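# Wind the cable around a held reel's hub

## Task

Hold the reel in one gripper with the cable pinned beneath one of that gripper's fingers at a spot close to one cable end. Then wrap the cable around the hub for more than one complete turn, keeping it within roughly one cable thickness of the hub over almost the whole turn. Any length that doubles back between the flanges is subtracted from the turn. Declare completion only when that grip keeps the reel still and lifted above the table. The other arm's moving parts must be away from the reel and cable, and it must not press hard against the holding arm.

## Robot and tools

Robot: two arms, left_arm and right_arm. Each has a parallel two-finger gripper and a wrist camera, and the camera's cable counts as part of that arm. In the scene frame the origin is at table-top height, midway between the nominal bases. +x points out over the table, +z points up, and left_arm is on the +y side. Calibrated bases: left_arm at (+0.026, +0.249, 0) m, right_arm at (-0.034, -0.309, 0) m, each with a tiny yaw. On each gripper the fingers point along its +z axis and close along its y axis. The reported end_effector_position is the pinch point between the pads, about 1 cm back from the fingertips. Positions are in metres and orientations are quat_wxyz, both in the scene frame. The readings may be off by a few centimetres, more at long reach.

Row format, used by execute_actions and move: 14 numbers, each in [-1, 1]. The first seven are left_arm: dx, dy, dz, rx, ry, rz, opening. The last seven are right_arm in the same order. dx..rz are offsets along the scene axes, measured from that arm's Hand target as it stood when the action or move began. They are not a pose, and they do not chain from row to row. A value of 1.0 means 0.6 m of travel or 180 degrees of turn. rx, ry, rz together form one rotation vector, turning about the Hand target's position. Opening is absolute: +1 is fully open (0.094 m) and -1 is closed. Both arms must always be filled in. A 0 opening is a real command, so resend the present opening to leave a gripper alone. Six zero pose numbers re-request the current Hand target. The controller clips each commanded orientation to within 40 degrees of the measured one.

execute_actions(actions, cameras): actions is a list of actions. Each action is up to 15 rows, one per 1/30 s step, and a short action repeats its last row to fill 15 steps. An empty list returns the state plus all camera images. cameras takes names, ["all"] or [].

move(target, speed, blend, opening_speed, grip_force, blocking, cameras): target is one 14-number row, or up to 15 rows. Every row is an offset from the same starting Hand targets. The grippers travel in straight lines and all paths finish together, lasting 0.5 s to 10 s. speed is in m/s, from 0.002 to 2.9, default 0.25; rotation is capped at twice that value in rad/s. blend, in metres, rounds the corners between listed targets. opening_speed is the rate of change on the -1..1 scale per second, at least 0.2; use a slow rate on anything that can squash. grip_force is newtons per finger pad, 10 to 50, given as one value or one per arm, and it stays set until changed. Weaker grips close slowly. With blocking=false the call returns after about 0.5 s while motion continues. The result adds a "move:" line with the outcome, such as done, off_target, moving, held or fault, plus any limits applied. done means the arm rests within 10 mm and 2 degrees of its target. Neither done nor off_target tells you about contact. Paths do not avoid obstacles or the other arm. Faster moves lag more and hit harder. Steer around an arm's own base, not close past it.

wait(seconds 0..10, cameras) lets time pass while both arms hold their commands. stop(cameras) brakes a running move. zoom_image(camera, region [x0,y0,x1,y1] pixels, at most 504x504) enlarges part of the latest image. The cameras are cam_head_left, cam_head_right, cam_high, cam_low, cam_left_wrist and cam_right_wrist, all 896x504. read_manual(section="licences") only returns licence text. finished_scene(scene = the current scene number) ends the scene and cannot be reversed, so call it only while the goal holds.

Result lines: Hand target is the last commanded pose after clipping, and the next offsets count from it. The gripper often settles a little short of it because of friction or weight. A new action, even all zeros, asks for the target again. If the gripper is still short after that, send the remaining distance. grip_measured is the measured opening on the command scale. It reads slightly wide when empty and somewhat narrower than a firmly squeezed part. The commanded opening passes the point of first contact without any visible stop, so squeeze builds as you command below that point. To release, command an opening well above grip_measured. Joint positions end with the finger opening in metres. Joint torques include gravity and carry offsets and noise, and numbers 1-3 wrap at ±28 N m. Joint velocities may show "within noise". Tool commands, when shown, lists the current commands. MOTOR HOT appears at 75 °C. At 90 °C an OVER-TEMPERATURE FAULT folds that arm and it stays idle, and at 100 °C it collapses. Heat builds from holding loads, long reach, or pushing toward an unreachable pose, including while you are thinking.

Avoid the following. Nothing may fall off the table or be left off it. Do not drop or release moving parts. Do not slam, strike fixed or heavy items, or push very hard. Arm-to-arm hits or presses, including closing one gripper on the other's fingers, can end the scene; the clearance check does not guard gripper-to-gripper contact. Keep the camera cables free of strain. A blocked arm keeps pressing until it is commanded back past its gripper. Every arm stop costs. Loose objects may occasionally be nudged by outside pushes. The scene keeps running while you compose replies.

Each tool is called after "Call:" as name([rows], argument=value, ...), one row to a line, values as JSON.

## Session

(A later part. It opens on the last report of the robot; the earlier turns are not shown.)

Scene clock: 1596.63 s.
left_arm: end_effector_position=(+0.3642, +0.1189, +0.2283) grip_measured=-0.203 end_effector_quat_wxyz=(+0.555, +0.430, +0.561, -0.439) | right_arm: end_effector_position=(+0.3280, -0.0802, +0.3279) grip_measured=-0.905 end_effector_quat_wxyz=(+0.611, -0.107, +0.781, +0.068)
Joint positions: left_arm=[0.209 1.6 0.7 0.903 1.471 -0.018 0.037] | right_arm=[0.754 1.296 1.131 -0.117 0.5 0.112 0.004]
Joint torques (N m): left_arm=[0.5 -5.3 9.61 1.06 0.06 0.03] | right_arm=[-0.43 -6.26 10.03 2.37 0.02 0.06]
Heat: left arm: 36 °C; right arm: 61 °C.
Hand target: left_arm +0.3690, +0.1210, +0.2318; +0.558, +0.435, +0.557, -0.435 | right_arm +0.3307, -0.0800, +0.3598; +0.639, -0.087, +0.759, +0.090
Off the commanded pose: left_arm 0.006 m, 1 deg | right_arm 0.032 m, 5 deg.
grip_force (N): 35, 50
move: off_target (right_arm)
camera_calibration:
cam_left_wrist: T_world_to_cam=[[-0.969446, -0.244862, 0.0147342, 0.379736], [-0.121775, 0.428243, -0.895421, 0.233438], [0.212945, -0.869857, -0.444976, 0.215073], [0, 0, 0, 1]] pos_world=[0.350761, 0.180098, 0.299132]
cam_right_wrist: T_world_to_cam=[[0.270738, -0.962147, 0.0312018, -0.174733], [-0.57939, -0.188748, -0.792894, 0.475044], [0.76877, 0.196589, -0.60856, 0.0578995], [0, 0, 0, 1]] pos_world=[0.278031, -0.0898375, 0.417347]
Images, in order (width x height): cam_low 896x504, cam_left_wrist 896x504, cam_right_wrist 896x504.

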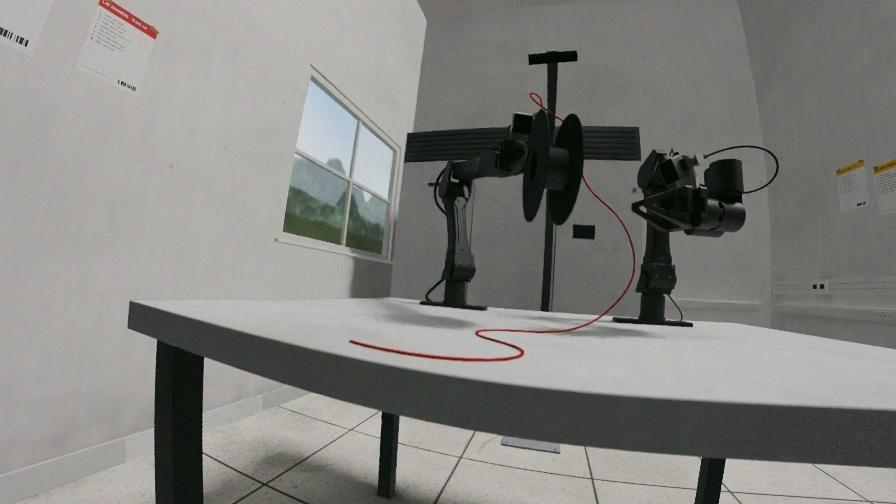

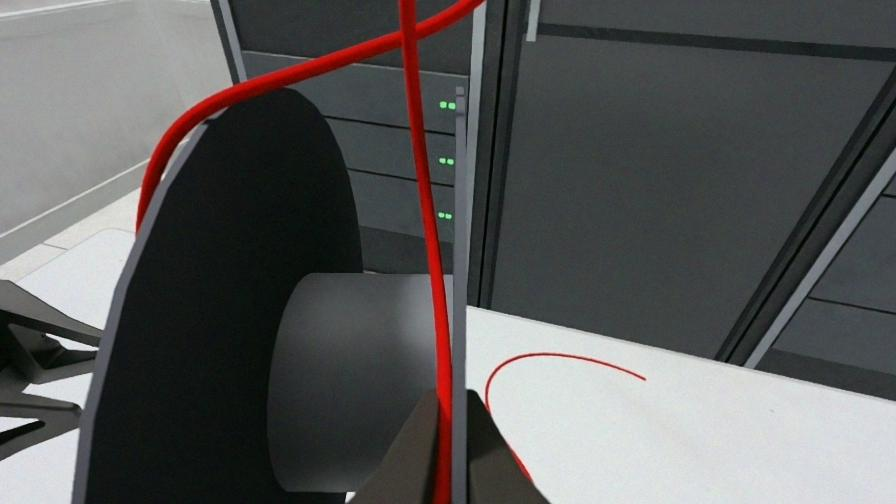

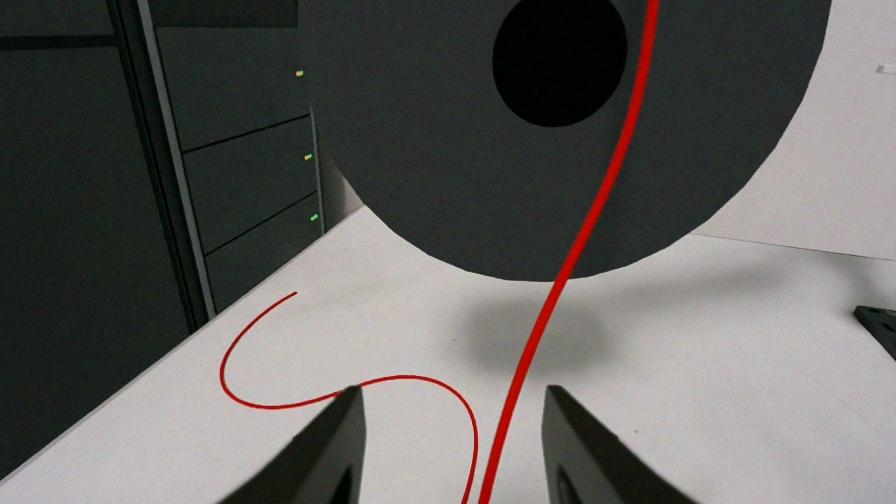

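Call:
move(target=[-0.076, -0.0467, 0.0995, 0, 0, 0, -0.2, 0, 0, 0, 0, 0, 0, -1], speed=0.12, cameras=["cam_right_wrist", "cam_left_wrist"])

Scene clock: 1648.60 s.
left_arm: end_effector_position=(+0.3246, +0.0942, +0.2849) grip_measured=-0.203 end_effector_quat_wxyz=(+0.552, +0.429, +0.561, -0.443) | right_arm: end_effector_position=(+0.3280, -0.0802, +0.3279) grip_measured=-0.905 end_effector_quat_wxyz=(+0.611, -0.107, +0.781, +0.068)
Joint positions: left_arm=[0.136 1.303 0.7 0.612 1.404 -0.033 0.037] | right_arm=[0.754 1.296 1.131 -0.117 0.5 0.112 0.004]
Joint torques (N m): left_arm=[-0.27 -5.79 9.2 0.94 -0.08 0.16] | right_arm=[-0.39 -6.28 10.03 2.36 0.02 0.07]
Heat: left arm: 35 °C; right arm: 62 °C.
Hand target: left_arm +0.3234, +0.0931, +0.2916; +0.558, +0.435, +0.557, -0.435 | right_arm +0.3307, -0.0800, +0.3598; +0.639, -0.087, +0.759, +0.090
Off the commanded pose: left_arm 0.007 m, 1 deg | right_arm 0.032 m, 5 deg.
grip_force (N): 35, 50
move: off_target (right_arm)
camera_calibration:
cam_left_wrist: T_world_to_cam=[[-0.970799, -0.2388, 0.0228644, 0.331989], [-0.125912, 0.426093, -0.895874, 0.291464], [0.204193, -0.872593, -0.443719, 0.229897], [0, 0, 0, 1]] pos_world=[0.312051, 0.155695, 0.355534]
cam_right_wrist: T_world_to_cam=[[0.270738, -0.962147, 0.0312018, -0.174733], [-0.57939, -0.188748, -0.792894, 0.475044], [0.76877, 0.196589, -0.60856, 0.0578995], [0, 0, 0, 1]] pos_world=[0.278031, -0.0898375, 0.417347]
Images, in order (width x height): cam_left_wrist 896x504, cam_right_wrist 896x504.

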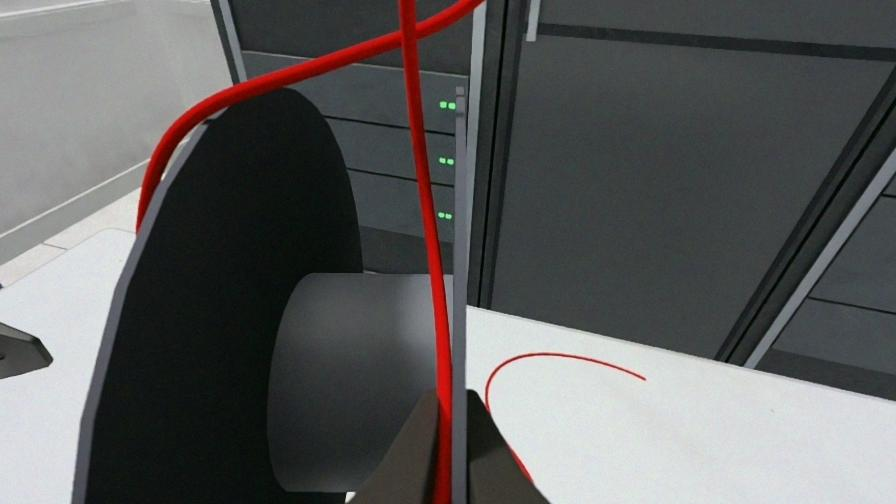

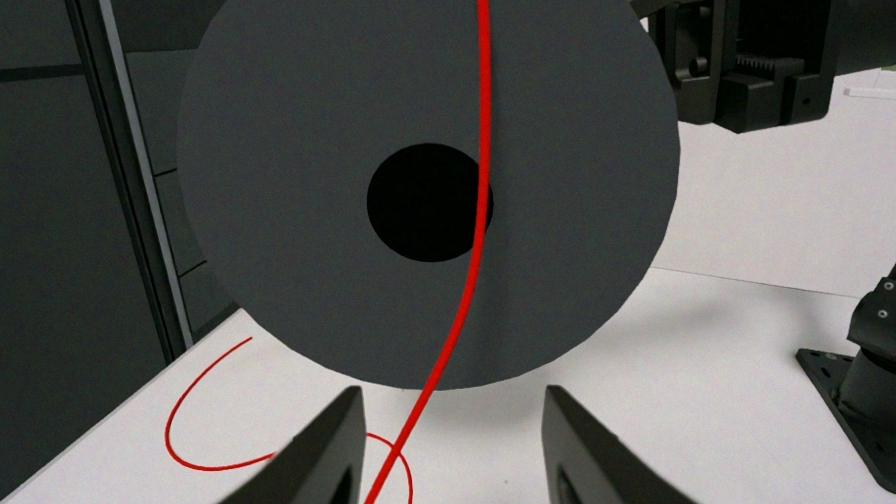

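Call:
move(target=[0.0167, -0.1022, 0, 0, 0, 0, -0.2, 0, 0, 0, 0, 0, 0, -1], speed=0.1, cameras=["cam_low", "cam_right_wrist", "cam_left_wrist"])

Call:
zoom_image(camera="cam_low", region=[540, 100, 700, 260])

Scene clock: 1657.60 s.
left_arm: end_effector_position=(+0.3282, +0.0335, +0.2858) grip_measured=-0.203 end_effector_quat_wxyz=(+0.553, +0.432, +0.559, -0.441) | right_arm: end_effector_position=(+0.3280, -0.0802, +0.3279) grip_measured=-0.905 end_effector_quat_wxyz=(+0.611, -0.107, +0.781, +0.068)
Joint positions: left_arm=[-0.097 1.326 0.725 0.604 1.172 -0.016 0.037] | right_arm=[0.754 1.296 1.131 -0.117 0.5 0.112 0.004]
Joint torques (N m): left_arm=[-0.49 -3.85 11.43 1.08 -0.05 0.13] | right_arm=[-0.42 -6.3 10.03 2.37 0.02 0.07]
Heat: left arm: 35 °C; right arm: 63 °C.
Hand target: left_arm +0.3334, +0.0317, +0.2916; +0.558, +0.435, +0.557, -0.435 | right_arm +0.3307, -0.0800, +0.3598; +0.639, -0.087, +0.759, +0.090
Off the commanded pose: left_arm 0.008 m, 1 deg | right_arm 0.032 m, 5 deg.
grip_force (N): 35, 50
move: off_target (right_arm)
camera_calibration:
cam_left_wrist: T_world_to_cam=[[-0.971118, -0.238179, 0.0141719, 0.323477], [-0.118212, 0.428689, -0.895685, 0.316036], [0.207258, -0.871491, -0.444463, 0.175827], [0, 0, 0, 1]] pos_world=[0.315053, 0.0947956, 0.356633]
cam_right_wrist: T_world_to_cam=[[0.270738, -0.962147, 0.0312018, -0.174733], [-0.57939, -0.188748, -0.792894, 0.475044], [0.76877, 0.196589, -0.60856, 0.0578995], [0, 0, 0, 1]] pos_world=[0.278031, -0.0898375, 0.417347]
Images, in order (width x height): cam_low 896x504, cam_left_wrist 896x504, cam_right_wrist 896x504.

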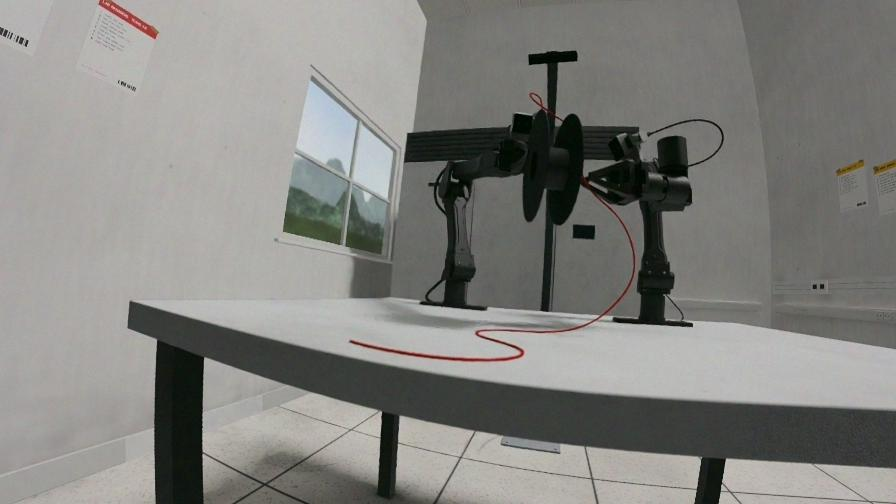

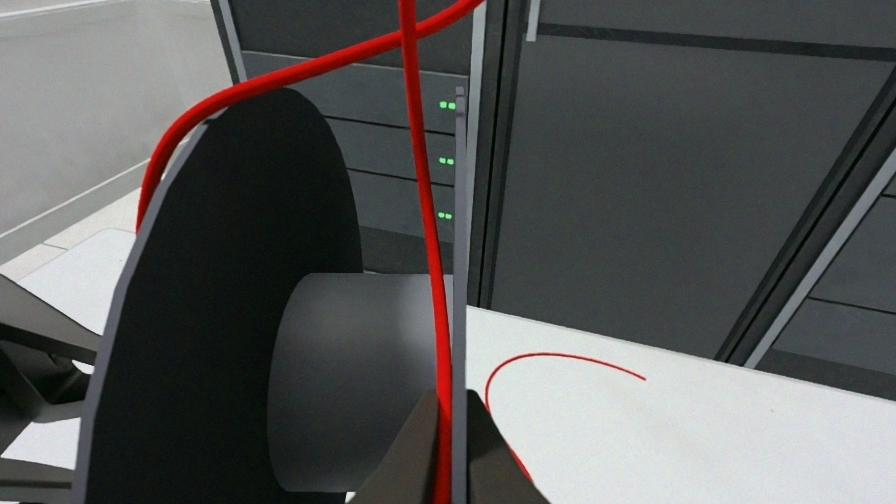

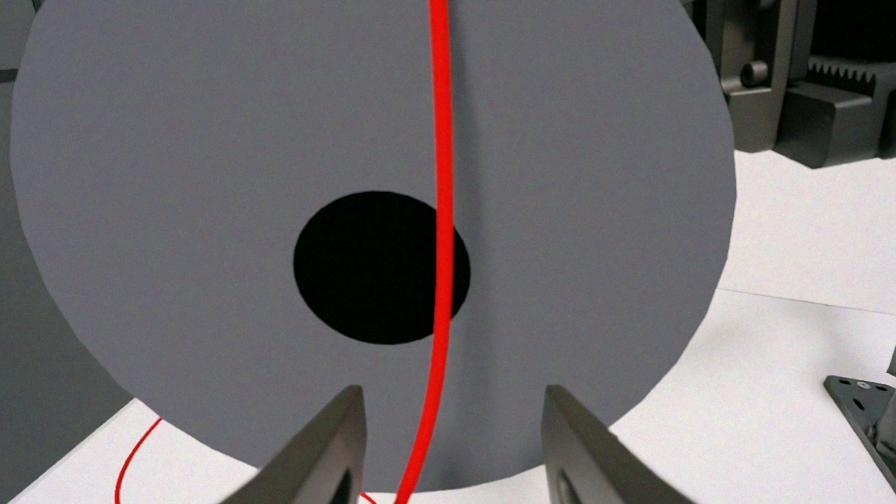

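Scaled by 3.150 from the camera's 896x504 image, which has a finer 1280x720 frame.

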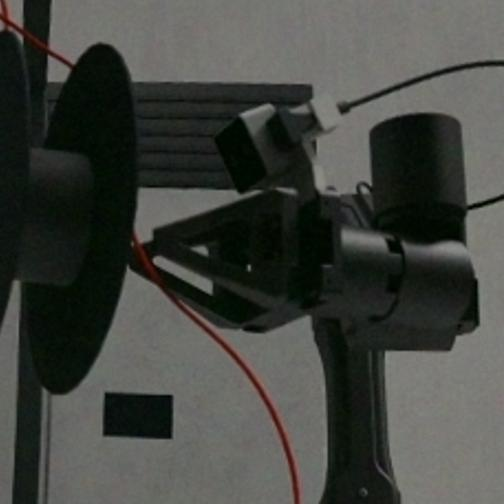

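Call:
zoom_image(camera="cam_low", region=[570, 160, 630, 220])

Call:
zoom_image(camera="cam_right_wrist", region=[340, 300, 580, 504])

Scaled by 8.400 from the camera's 896x504 image, which has a finer 1280x720 frame.

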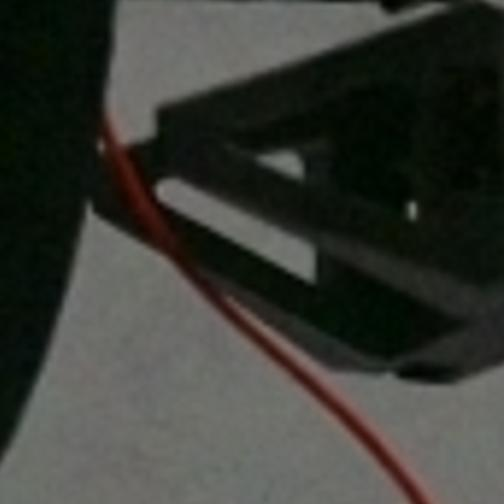

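Scaled by 2.100 from the camera's 896x504 image, which has a finer 1280x720 frame.

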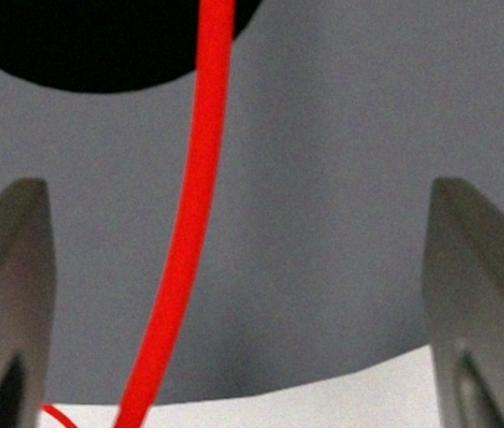

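Call:
move([
  [0.0097, -0.0125, 0, 0, 0, 0, -0.2, 0, 0, 0, 0, 0, 0, -1],
  [0.0097, -0.0125, 0, 0, 0, 0, -1, 0, 0, 0, 0, 0, 0, -1],
], speed=0.08, cameras=["cam_low", "cam_right_wrist", "cam_left_wrist"])

Call:
zoom_image(camera="cam_right_wrist", region=[340, 300, 580, 504])

Scene clock: 1676.53 s.
left_arm: end_effector_position=(+0.3342, +0.0264, +0.2851) grip_measured=-0.948 end_effector_quat_wxyz=(+0.552, +0.431, +0.561, -0.441) | right_arm: end_effector_position=(+0.3280, -0.0802, +0.3279) grip_measured=-0.905 end_effector_quat_wxyz=(+0.611, -0.107, +0.781, +0.068)
Joint positions: left_arm=[-0.12 1.355 0.747 0.604 1.147 -0.016 0.002] | right_arm=[0.754 1.296 1.131 -0.117 0.5 0.112 0.004]
Joint torques (N m): left_arm=[-0.4 -4.04 11.4 1.14 -0.1 0.16] | right_arm=[-0.42 -6.3 10.03 2.36 0.02 0.06]
Heat: left arm: 36 °C; right arm: 63 °C.
Hand target: left_arm +0.3392, +0.0242, +0.2917; +0.558, +0.435, +0.557, -0.435 | right_arm +0.3307, -0.0800, +0.3598; +0.639, -0.087, +0.759, +0.090
Off the commanded pose: left_arm 0.008 m, 1 deg | right_arm 0.032 m, 5 deg.
grip_force (N): 35, 50
move: off_target (right_arm)
camera_calibration:
cam_left_wrist: T_world_to_cam=[[-0.970669, -0.239639, 0.0193704, 0.326119], [-0.12394, 0.42973, -0.894411, 0.320635], [0.206011, -0.870578, -0.446826, 0.16912], [0, 0, 0, 1]] pos_world=[0.321453, 0.0875966, 0.356029]
cam_right_wrist: T_world_to_cam=[[0.270738, -0.962147, 0.0312018, -0.174733], [-0.57939, -0.188748, -0.792894, 0.475044], [0.76877, 0.196589, -0.60856, 0.0578995], [0, 0, 0, 1]] pos_world=[0.278031, -0.0898375, 0.417347]
Images, in order (width x height): cam_low 896x504, cam_left_wrist 896x504, cam_right_wrist 896x504.

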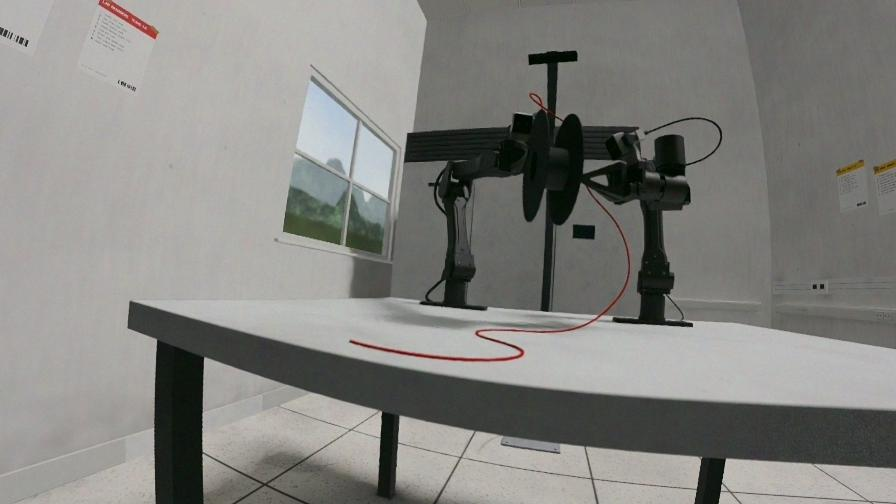

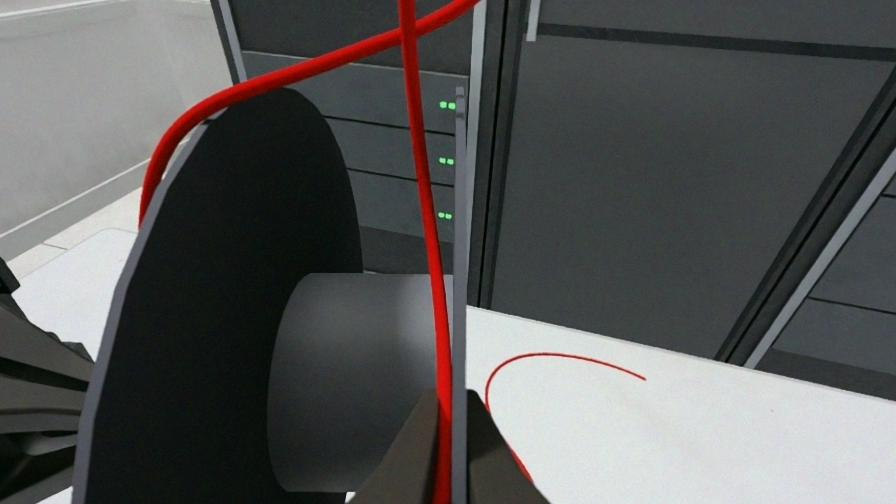

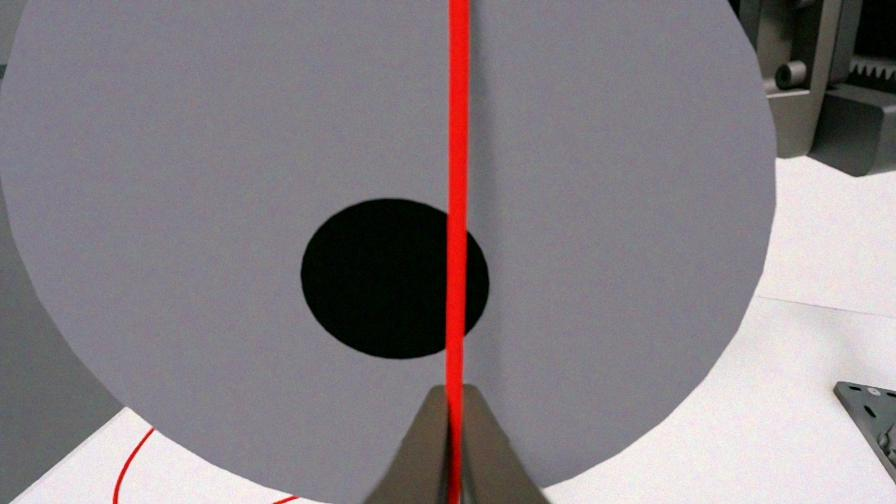

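Scaled by 2.100 from the camera's 896x504 image, which has a finer 1280x720 frame.

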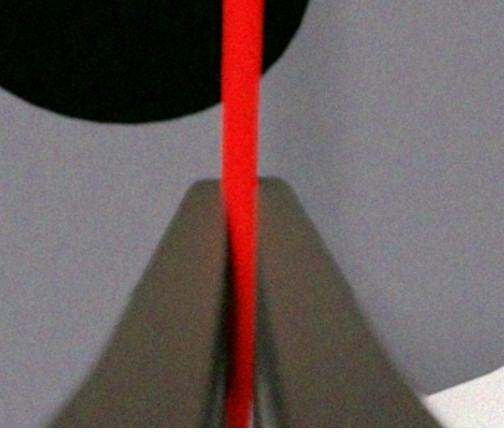

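Call:
move([
  [-0.0237, 0.098, 0.0755, 0, 0, 0, -1, -0.03, 0, 0, 0, 0, 0, -1],
  [0.0097, 0.098, 0.2755, 0, 0, 0, -1, -0.0667, 0, 0, 0, 0, 0, -1],
  [0.2097, 0.0897, 0.2922, 0, 0, 0.089, -1, -0.0667, 0, 0, 0, 0, 0, -1],
  [0.3763, 0.0397, 0.2255, 0, 0, 0.172, -1, -0.0667, 0, 0, 0, 0, 0, -1],
  [0.443, 0.0063, 0.1255, 0, 0, 0.2278, -1, -0.0667, 0, 0, 0, 0, 0, -1],
], speed=0.15, blend=[0.02, 0.02, 0.03, 0.03, 0], cameras=["all"])

Call:
zoom_image(camera="cam_high", region=[340, 80, 600, 320])

Call:
zoom_image(camera="cam_head_right", region=[380, 80, 640, 320])

Call:
zoom_image(camera="cam_low", region=[440, 20, 740, 260])

Scene clock: 1713.10 s.
left_arm: end_effector_position=(+0.5987, +0.0276, +0.3830) grip_measured=-0.949 end_effector_quat_wxyz=(+0.681, +0.215, +0.665, -0.219) | right_arm: end_effector_position=(+0.2946, -0.0761, +0.3431) grip_measured=-0.905 end_effector_quat_wxyz=(+0.621, -0.107, +0.773, +0.072)
Joint positions: left_arm=[-0.207 1.958 1.772 0.212 0.355 -0.008 0.002] | right_arm=[0.858 1.217 1.116 -0.168 0.597 0.131 0.004]
Joint torques (N m): left_arm=[-0.12 -9.95 7.68 1.69 -0.17 0.13] | right_arm=[0.46 -7.08 6.76 2.29 0.14 0.15]
Heat: left arm: 37 °C; right arm: 64 °C.
Hand target: left_arm +0.6051, +0.0279, +0.3668; +0.675, +0.213, +0.674, -0.212 | right_arm +0.2907, -0.0799, +0.3599; +0.639, -0.087, +0.759, +0.090
Off the commanded pose: left_arm 0.017 m, 2 deg | right_arm 0.018 m, 4 deg.
grip_force (N): 35, 50
move: off_target (left_arm, right_arm)
camera_calibration:
cam_left_wrist: T_world_to_cam=[[-0.583912, -0.811816, -0.00125423, 0.373348], [-0.342831, 0.247987, -0.906074, 0.581022], [0.735876, -0.528638, -0.423118, -0.17643], [0, 0, 0, 1]] pos_world=[0.547025, 0.0657368, 0.452266]
cam_right_wrist: T_world_to_cam=[[0.275948, -0.960754, 0.0283513, -0.162615], [-0.55894, -0.184396, -0.808446, 0.468134], [0.781946, 0.207242, -0.587887, 0.0819539], [0, 0, 0, 1]] pos_world=[0.242448, -0.0868958, 0.431251]

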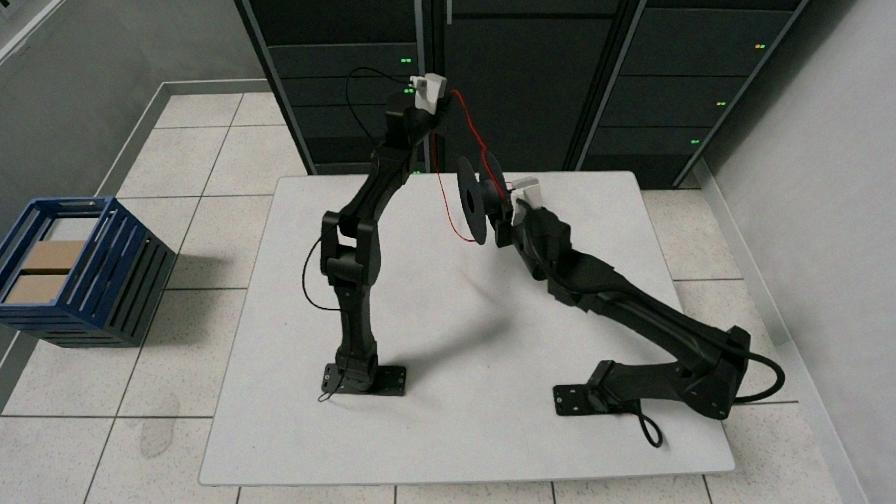

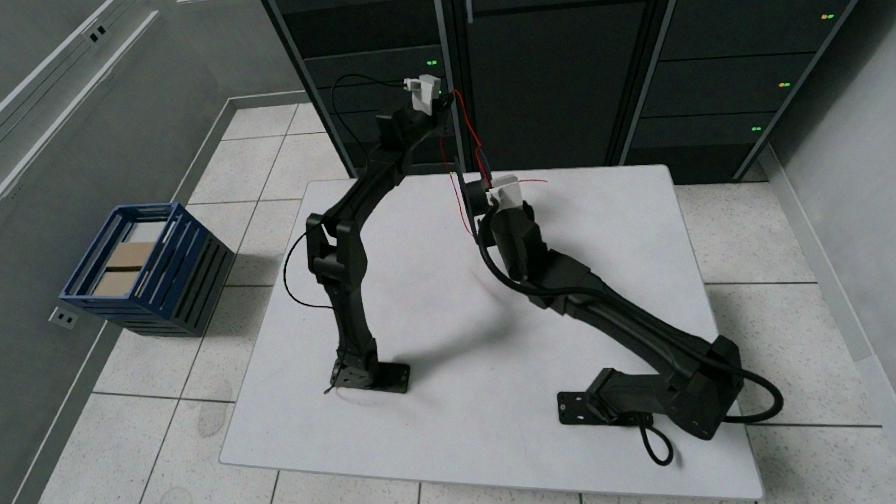

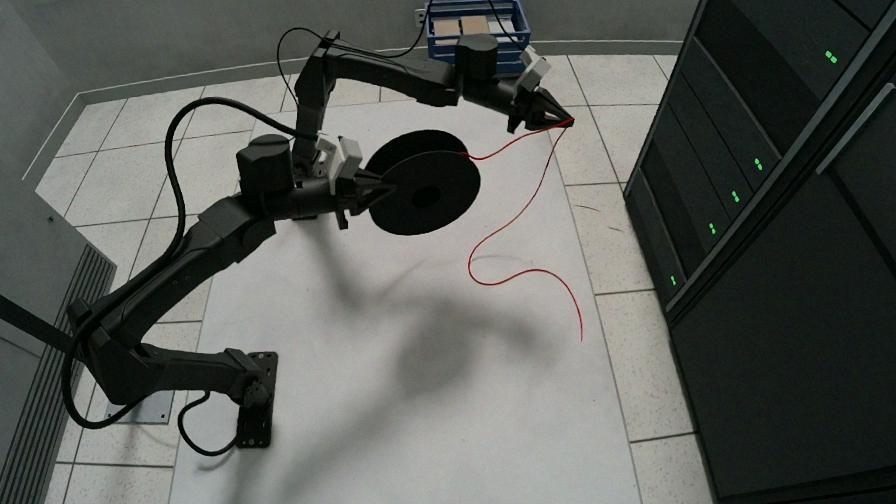

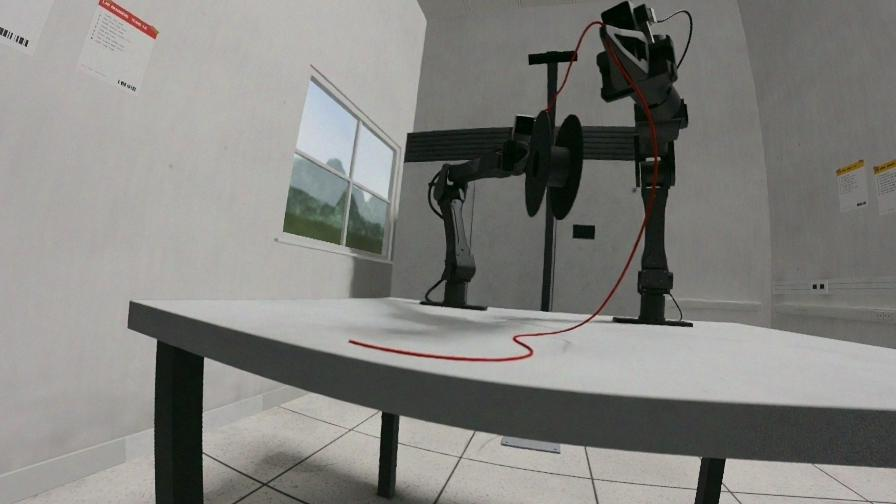

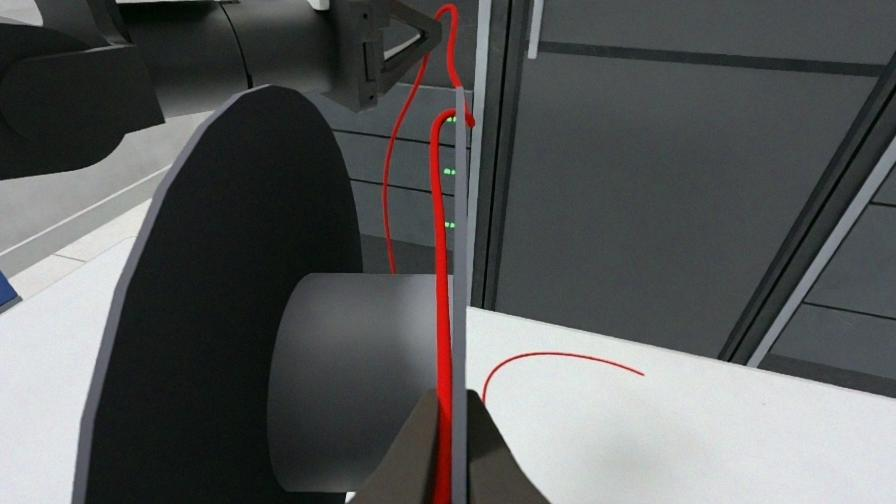

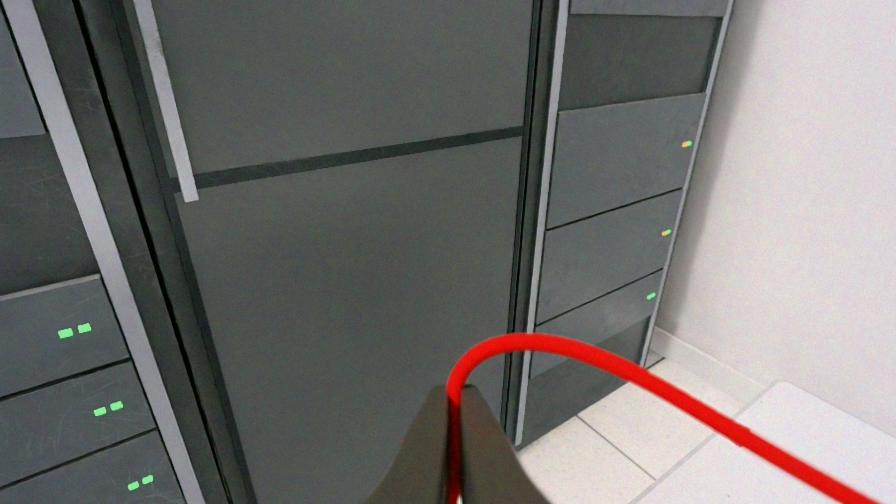

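Scaled by 1.938 from the camera's 896x504 image, which has a finer 1280x720 frame.

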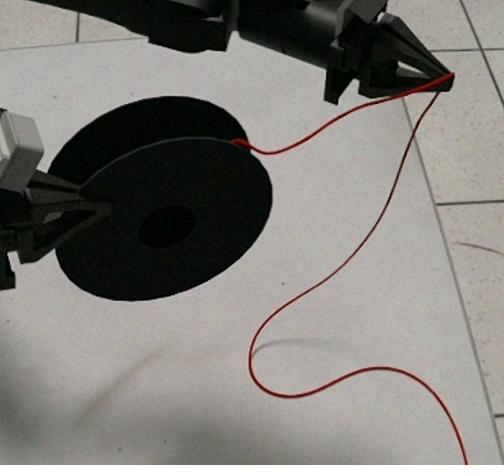

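Scaled by 1.938 from the camera's 896x504 image, which has a finer 1280x720 frame.

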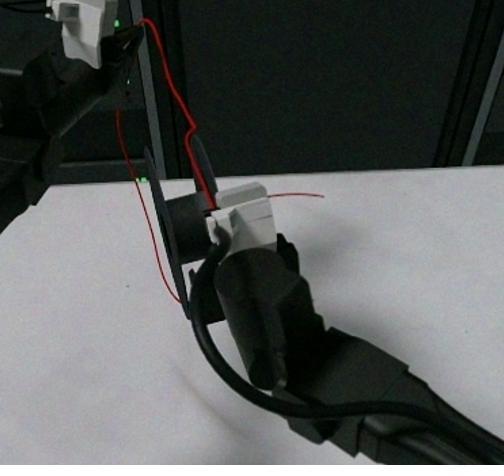

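Scaled by 1.680 from the camera's 896x504 image, which has a finer 1280x720 frame.

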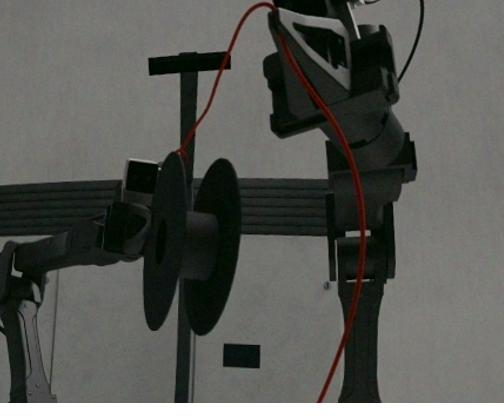

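Call:
move(target=[-0.125, 0.0218, 0.1967, 0, 0, 0, -1, 0, 0, -0.1667, 0, 0, 0, -1], speed=0.12, cameras=["cam_head_right", "cam_high", "cam_low", "cam_left_wrist"])

Call:
zoom_image(camera="cam_high", region=[340, 20, 600, 280])

Call:
zoom_image(camera="cam_low", region=[440, 20, 740, 260])

Scene clock: 1752.70 s.
left_arm: end_effector_position=(+0.5377, +0.0369, +0.4635) grip_measured=-0.949 end_effector_quat_wxyz=(+0.660, +0.213, +0.686, -0.219) | right_arm: end_effector_position=(+0.2901, -0.0816, +0.2532) grip_measured=-0.905 end_effector_quat_wxyz=(+0.627, -0.101, +0.769, +0.079)
Joint positions: left_arm=[-0.227 1.788 1.936 -0.183 0.333 -0.008 0.002] | right_arm=[0.858 1.201 0.73 0.224 0.598 0.136 0.004]
Joint torques (N m): left_arm=[0.02 -10.97 11.55 1.54 -0.06 0.15] | right_arm=[0.49 -4.03 6.64 2.45 0.14 0.11]
Heat: left arm: 38 °C; right arm: 68 °C.
Hand target: left_arm +0.5300, +0.0409, +0.4848; +0.675, +0.213, +0.674, -0.212 | right_arm +0.2907, -0.0800, +0.2600; +0.639, -0.087, +0.759, +0.090
Off the commanded pose: left_arm 0.023 m, 2 deg | right_arm 0.007 m, 3 deg.
grip_force (N): 35, 50
move: off_target (left_arm, right_arm)
camera_calibration:
cam_left_wrist: T_world_to_cam=[[-0.581467, -0.813341, 0.0193073, 0.334688], [-0.396123, 0.262305, -0.879933, 0.646669], [0.710621, -0.5193, -0.474705, -0.0553528], [0, 0, 0, 1]] pos_world=[0.490105, 0.0738457, 0.536287]
Images, in order (width x height): cam_head_right 896x504, cam_high 896x504, cam_low 896x504, cam_left_wrist 896x504.

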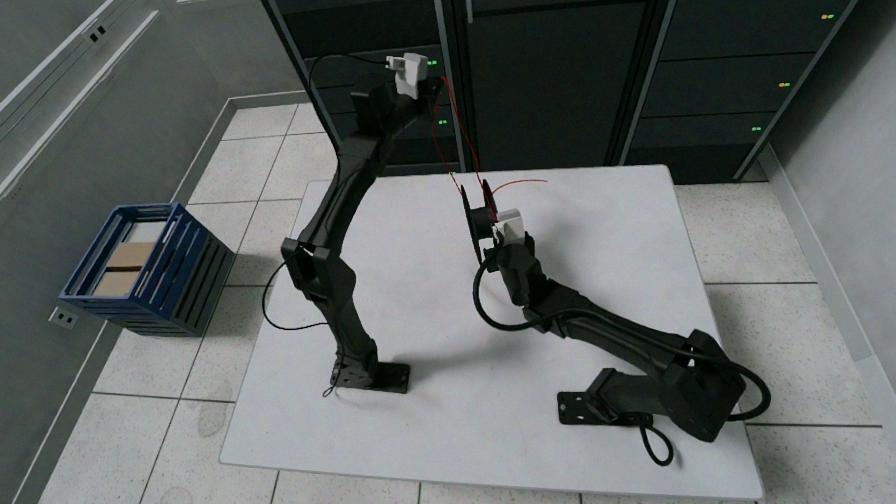

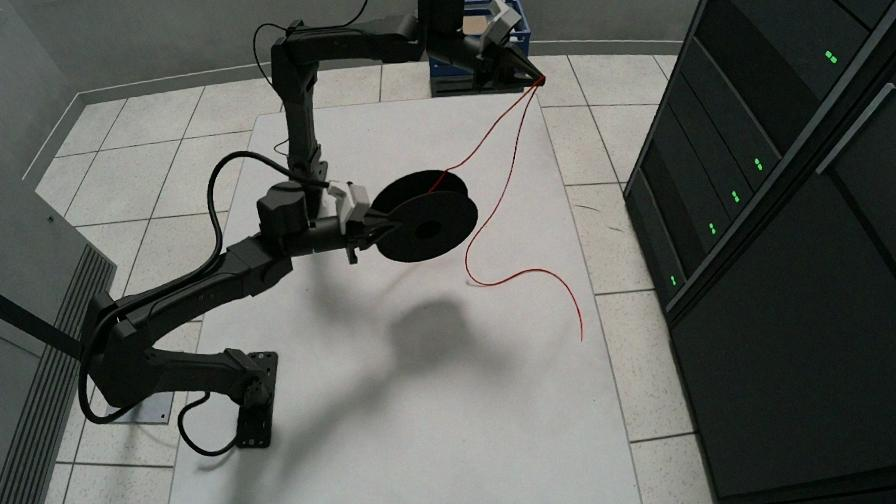

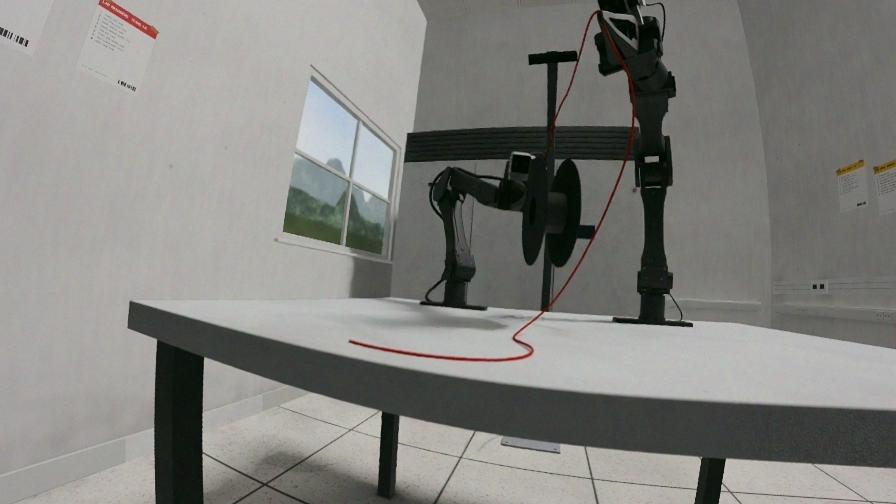

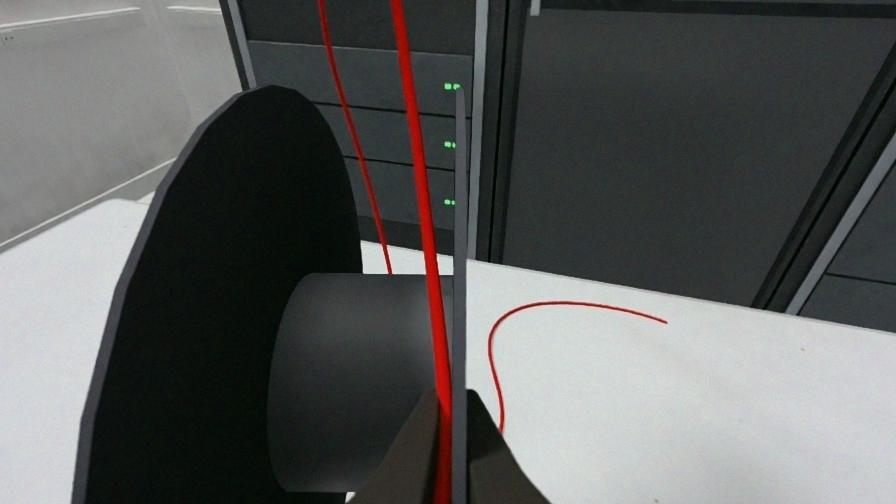

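Scaled by 1.938 from the camera's 896x504 image, which has a finer 1280x720 frame.

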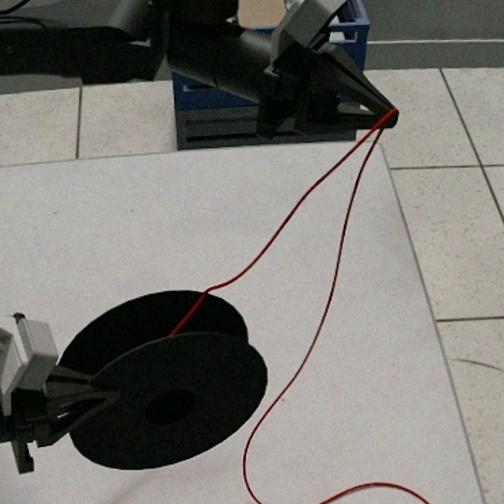

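Scaled by 1.680 from the camera's 896x504 image, which has a finer 1280x720 frame.

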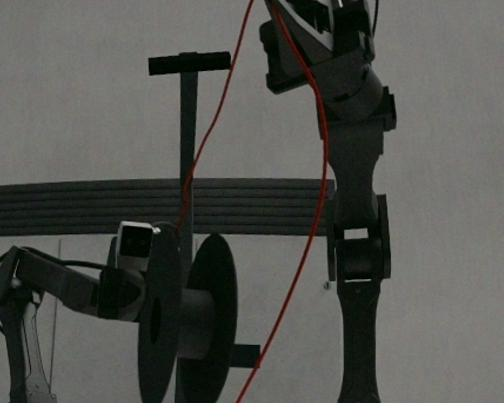

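Call:
execute_actions(actions=[], cameras=["cam_head_left", "cam_low", "cam_left_wrist", "cam_right_wrist"])

Scene clock: 1788.60 s.
left_arm: end_effector_position=(+0.5377, +0.0370, +0.4634) grip_measured=-0.949 end_effector_quat_wxyz=(+0.660, +0.213, +0.687, -0.219) | right_arm: end_effector_position=(+0.2901, -0.0816, +0.2533) grip_measured=-0.905 end_effector_quat_wxyz=(+0.627, -0.101, +0.769, +0.079)
Joint positions: left_arm=[-0.227 1.788 1.936 -0.184 0.332 -0.008 0.002] | right_arm=[0.858 1.201 0.73 0.224 0.598 0.136 0.004]
Joint velocities: within noise
Joint torques (N m): left_arm=[-0.01 -11.11 11.47 1.5 -0.05 0.13] | right_arm=[0.49 -4.04 6.65 2.43 0.14 0.11]
Heat: left arm: 41 °C; right arm: 64 °C.
Hand target: left_arm +0.5300, +0.0409, +0.4849; +0.675, +0.213, +0.674, -0.213 | right_arm +0.2907, -0.0799, +0.2600; +0.639, -0.087, +0.759, +0.090
Tool commands: left_gripper/opening=-1.0 right_gripper/opening=-1.0
Off the commanded pose: left_arm 0.023 m, 2 deg | right_arm 0.007 m, 3 deg.
grip_force (N): 35, 50
camera_calibration:
cam_left_wrist: T_world_to_cam=[[-0.581139, -0.813574, 0.0193595, 0.334516], [-0.396522, 0.262303, -0.879754, 0.646768], [0.710667, -0.518936, -0.475034, -0.0552256], [0, 0, 0, 1]] pos_world=[0.490105, 0.0738463, 0.536287]
cam_right_wrist: T_world_to_cam=[[0.27368, -0.961741, 0.0124047, -0.159515], [-0.549027, -0.166799, -0.818992, 0.393253], [0.789727, 0.217331, -0.573671, 0.0286858], [0, 0, 0, 1]] pos_world=[0.236909, -0.0940521, 0.340506]
Images, in order (width x height): cam_head_left 896x504, cam_low 896x504, cam_left_wrist 896x504, cam_right_wrist 896x504.

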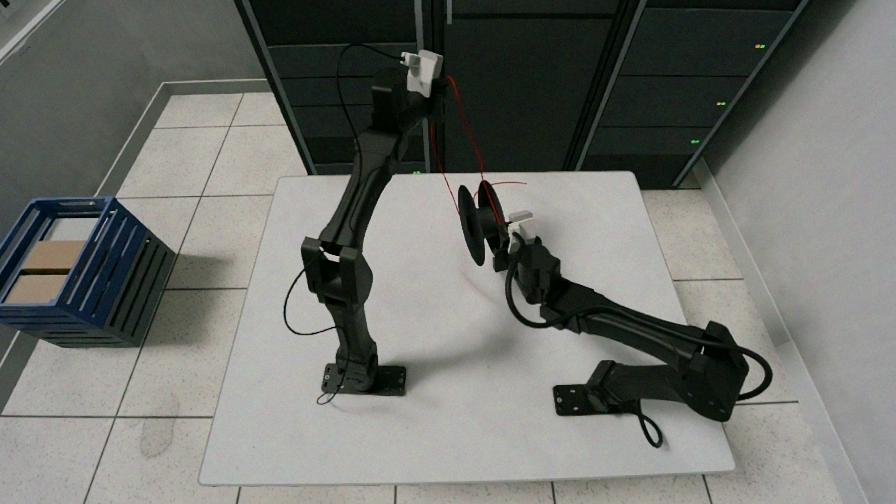

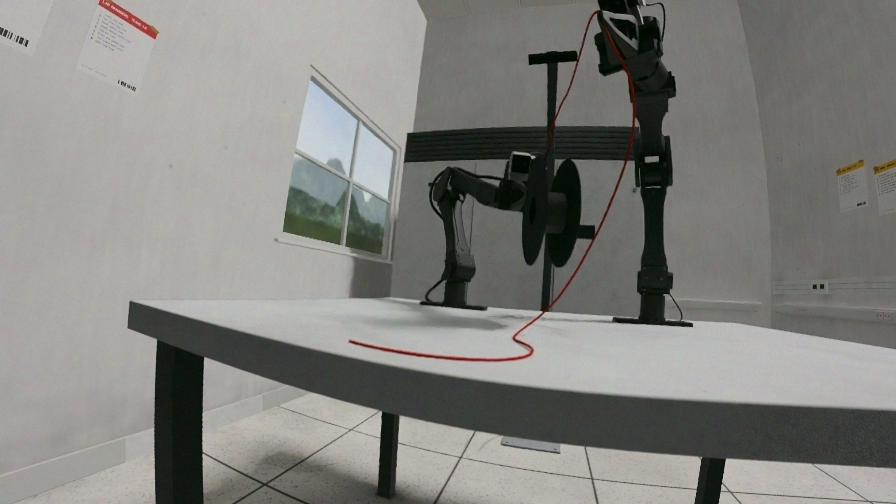

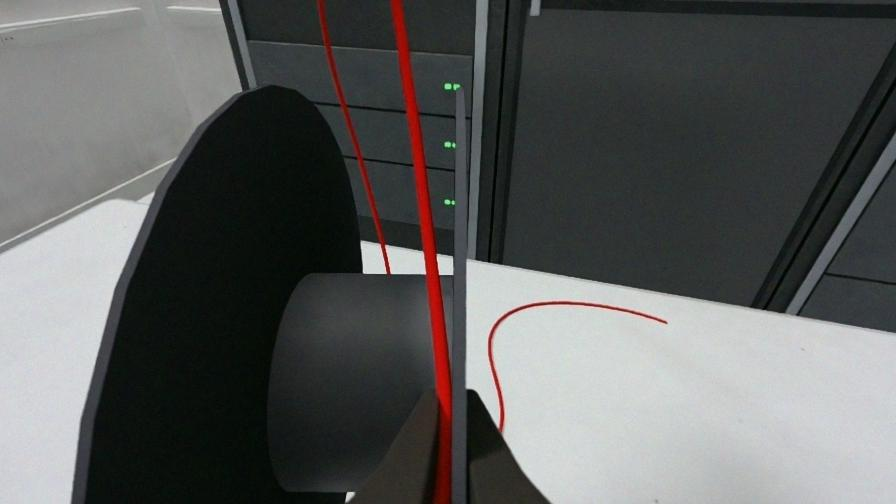

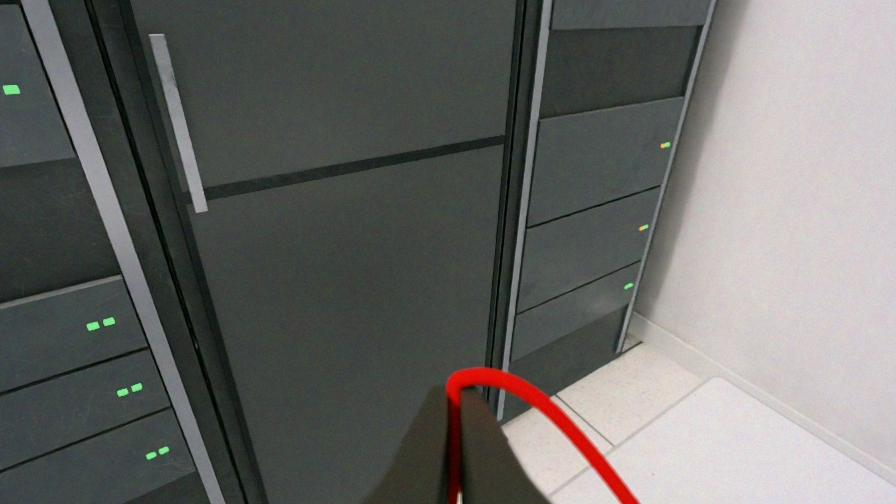

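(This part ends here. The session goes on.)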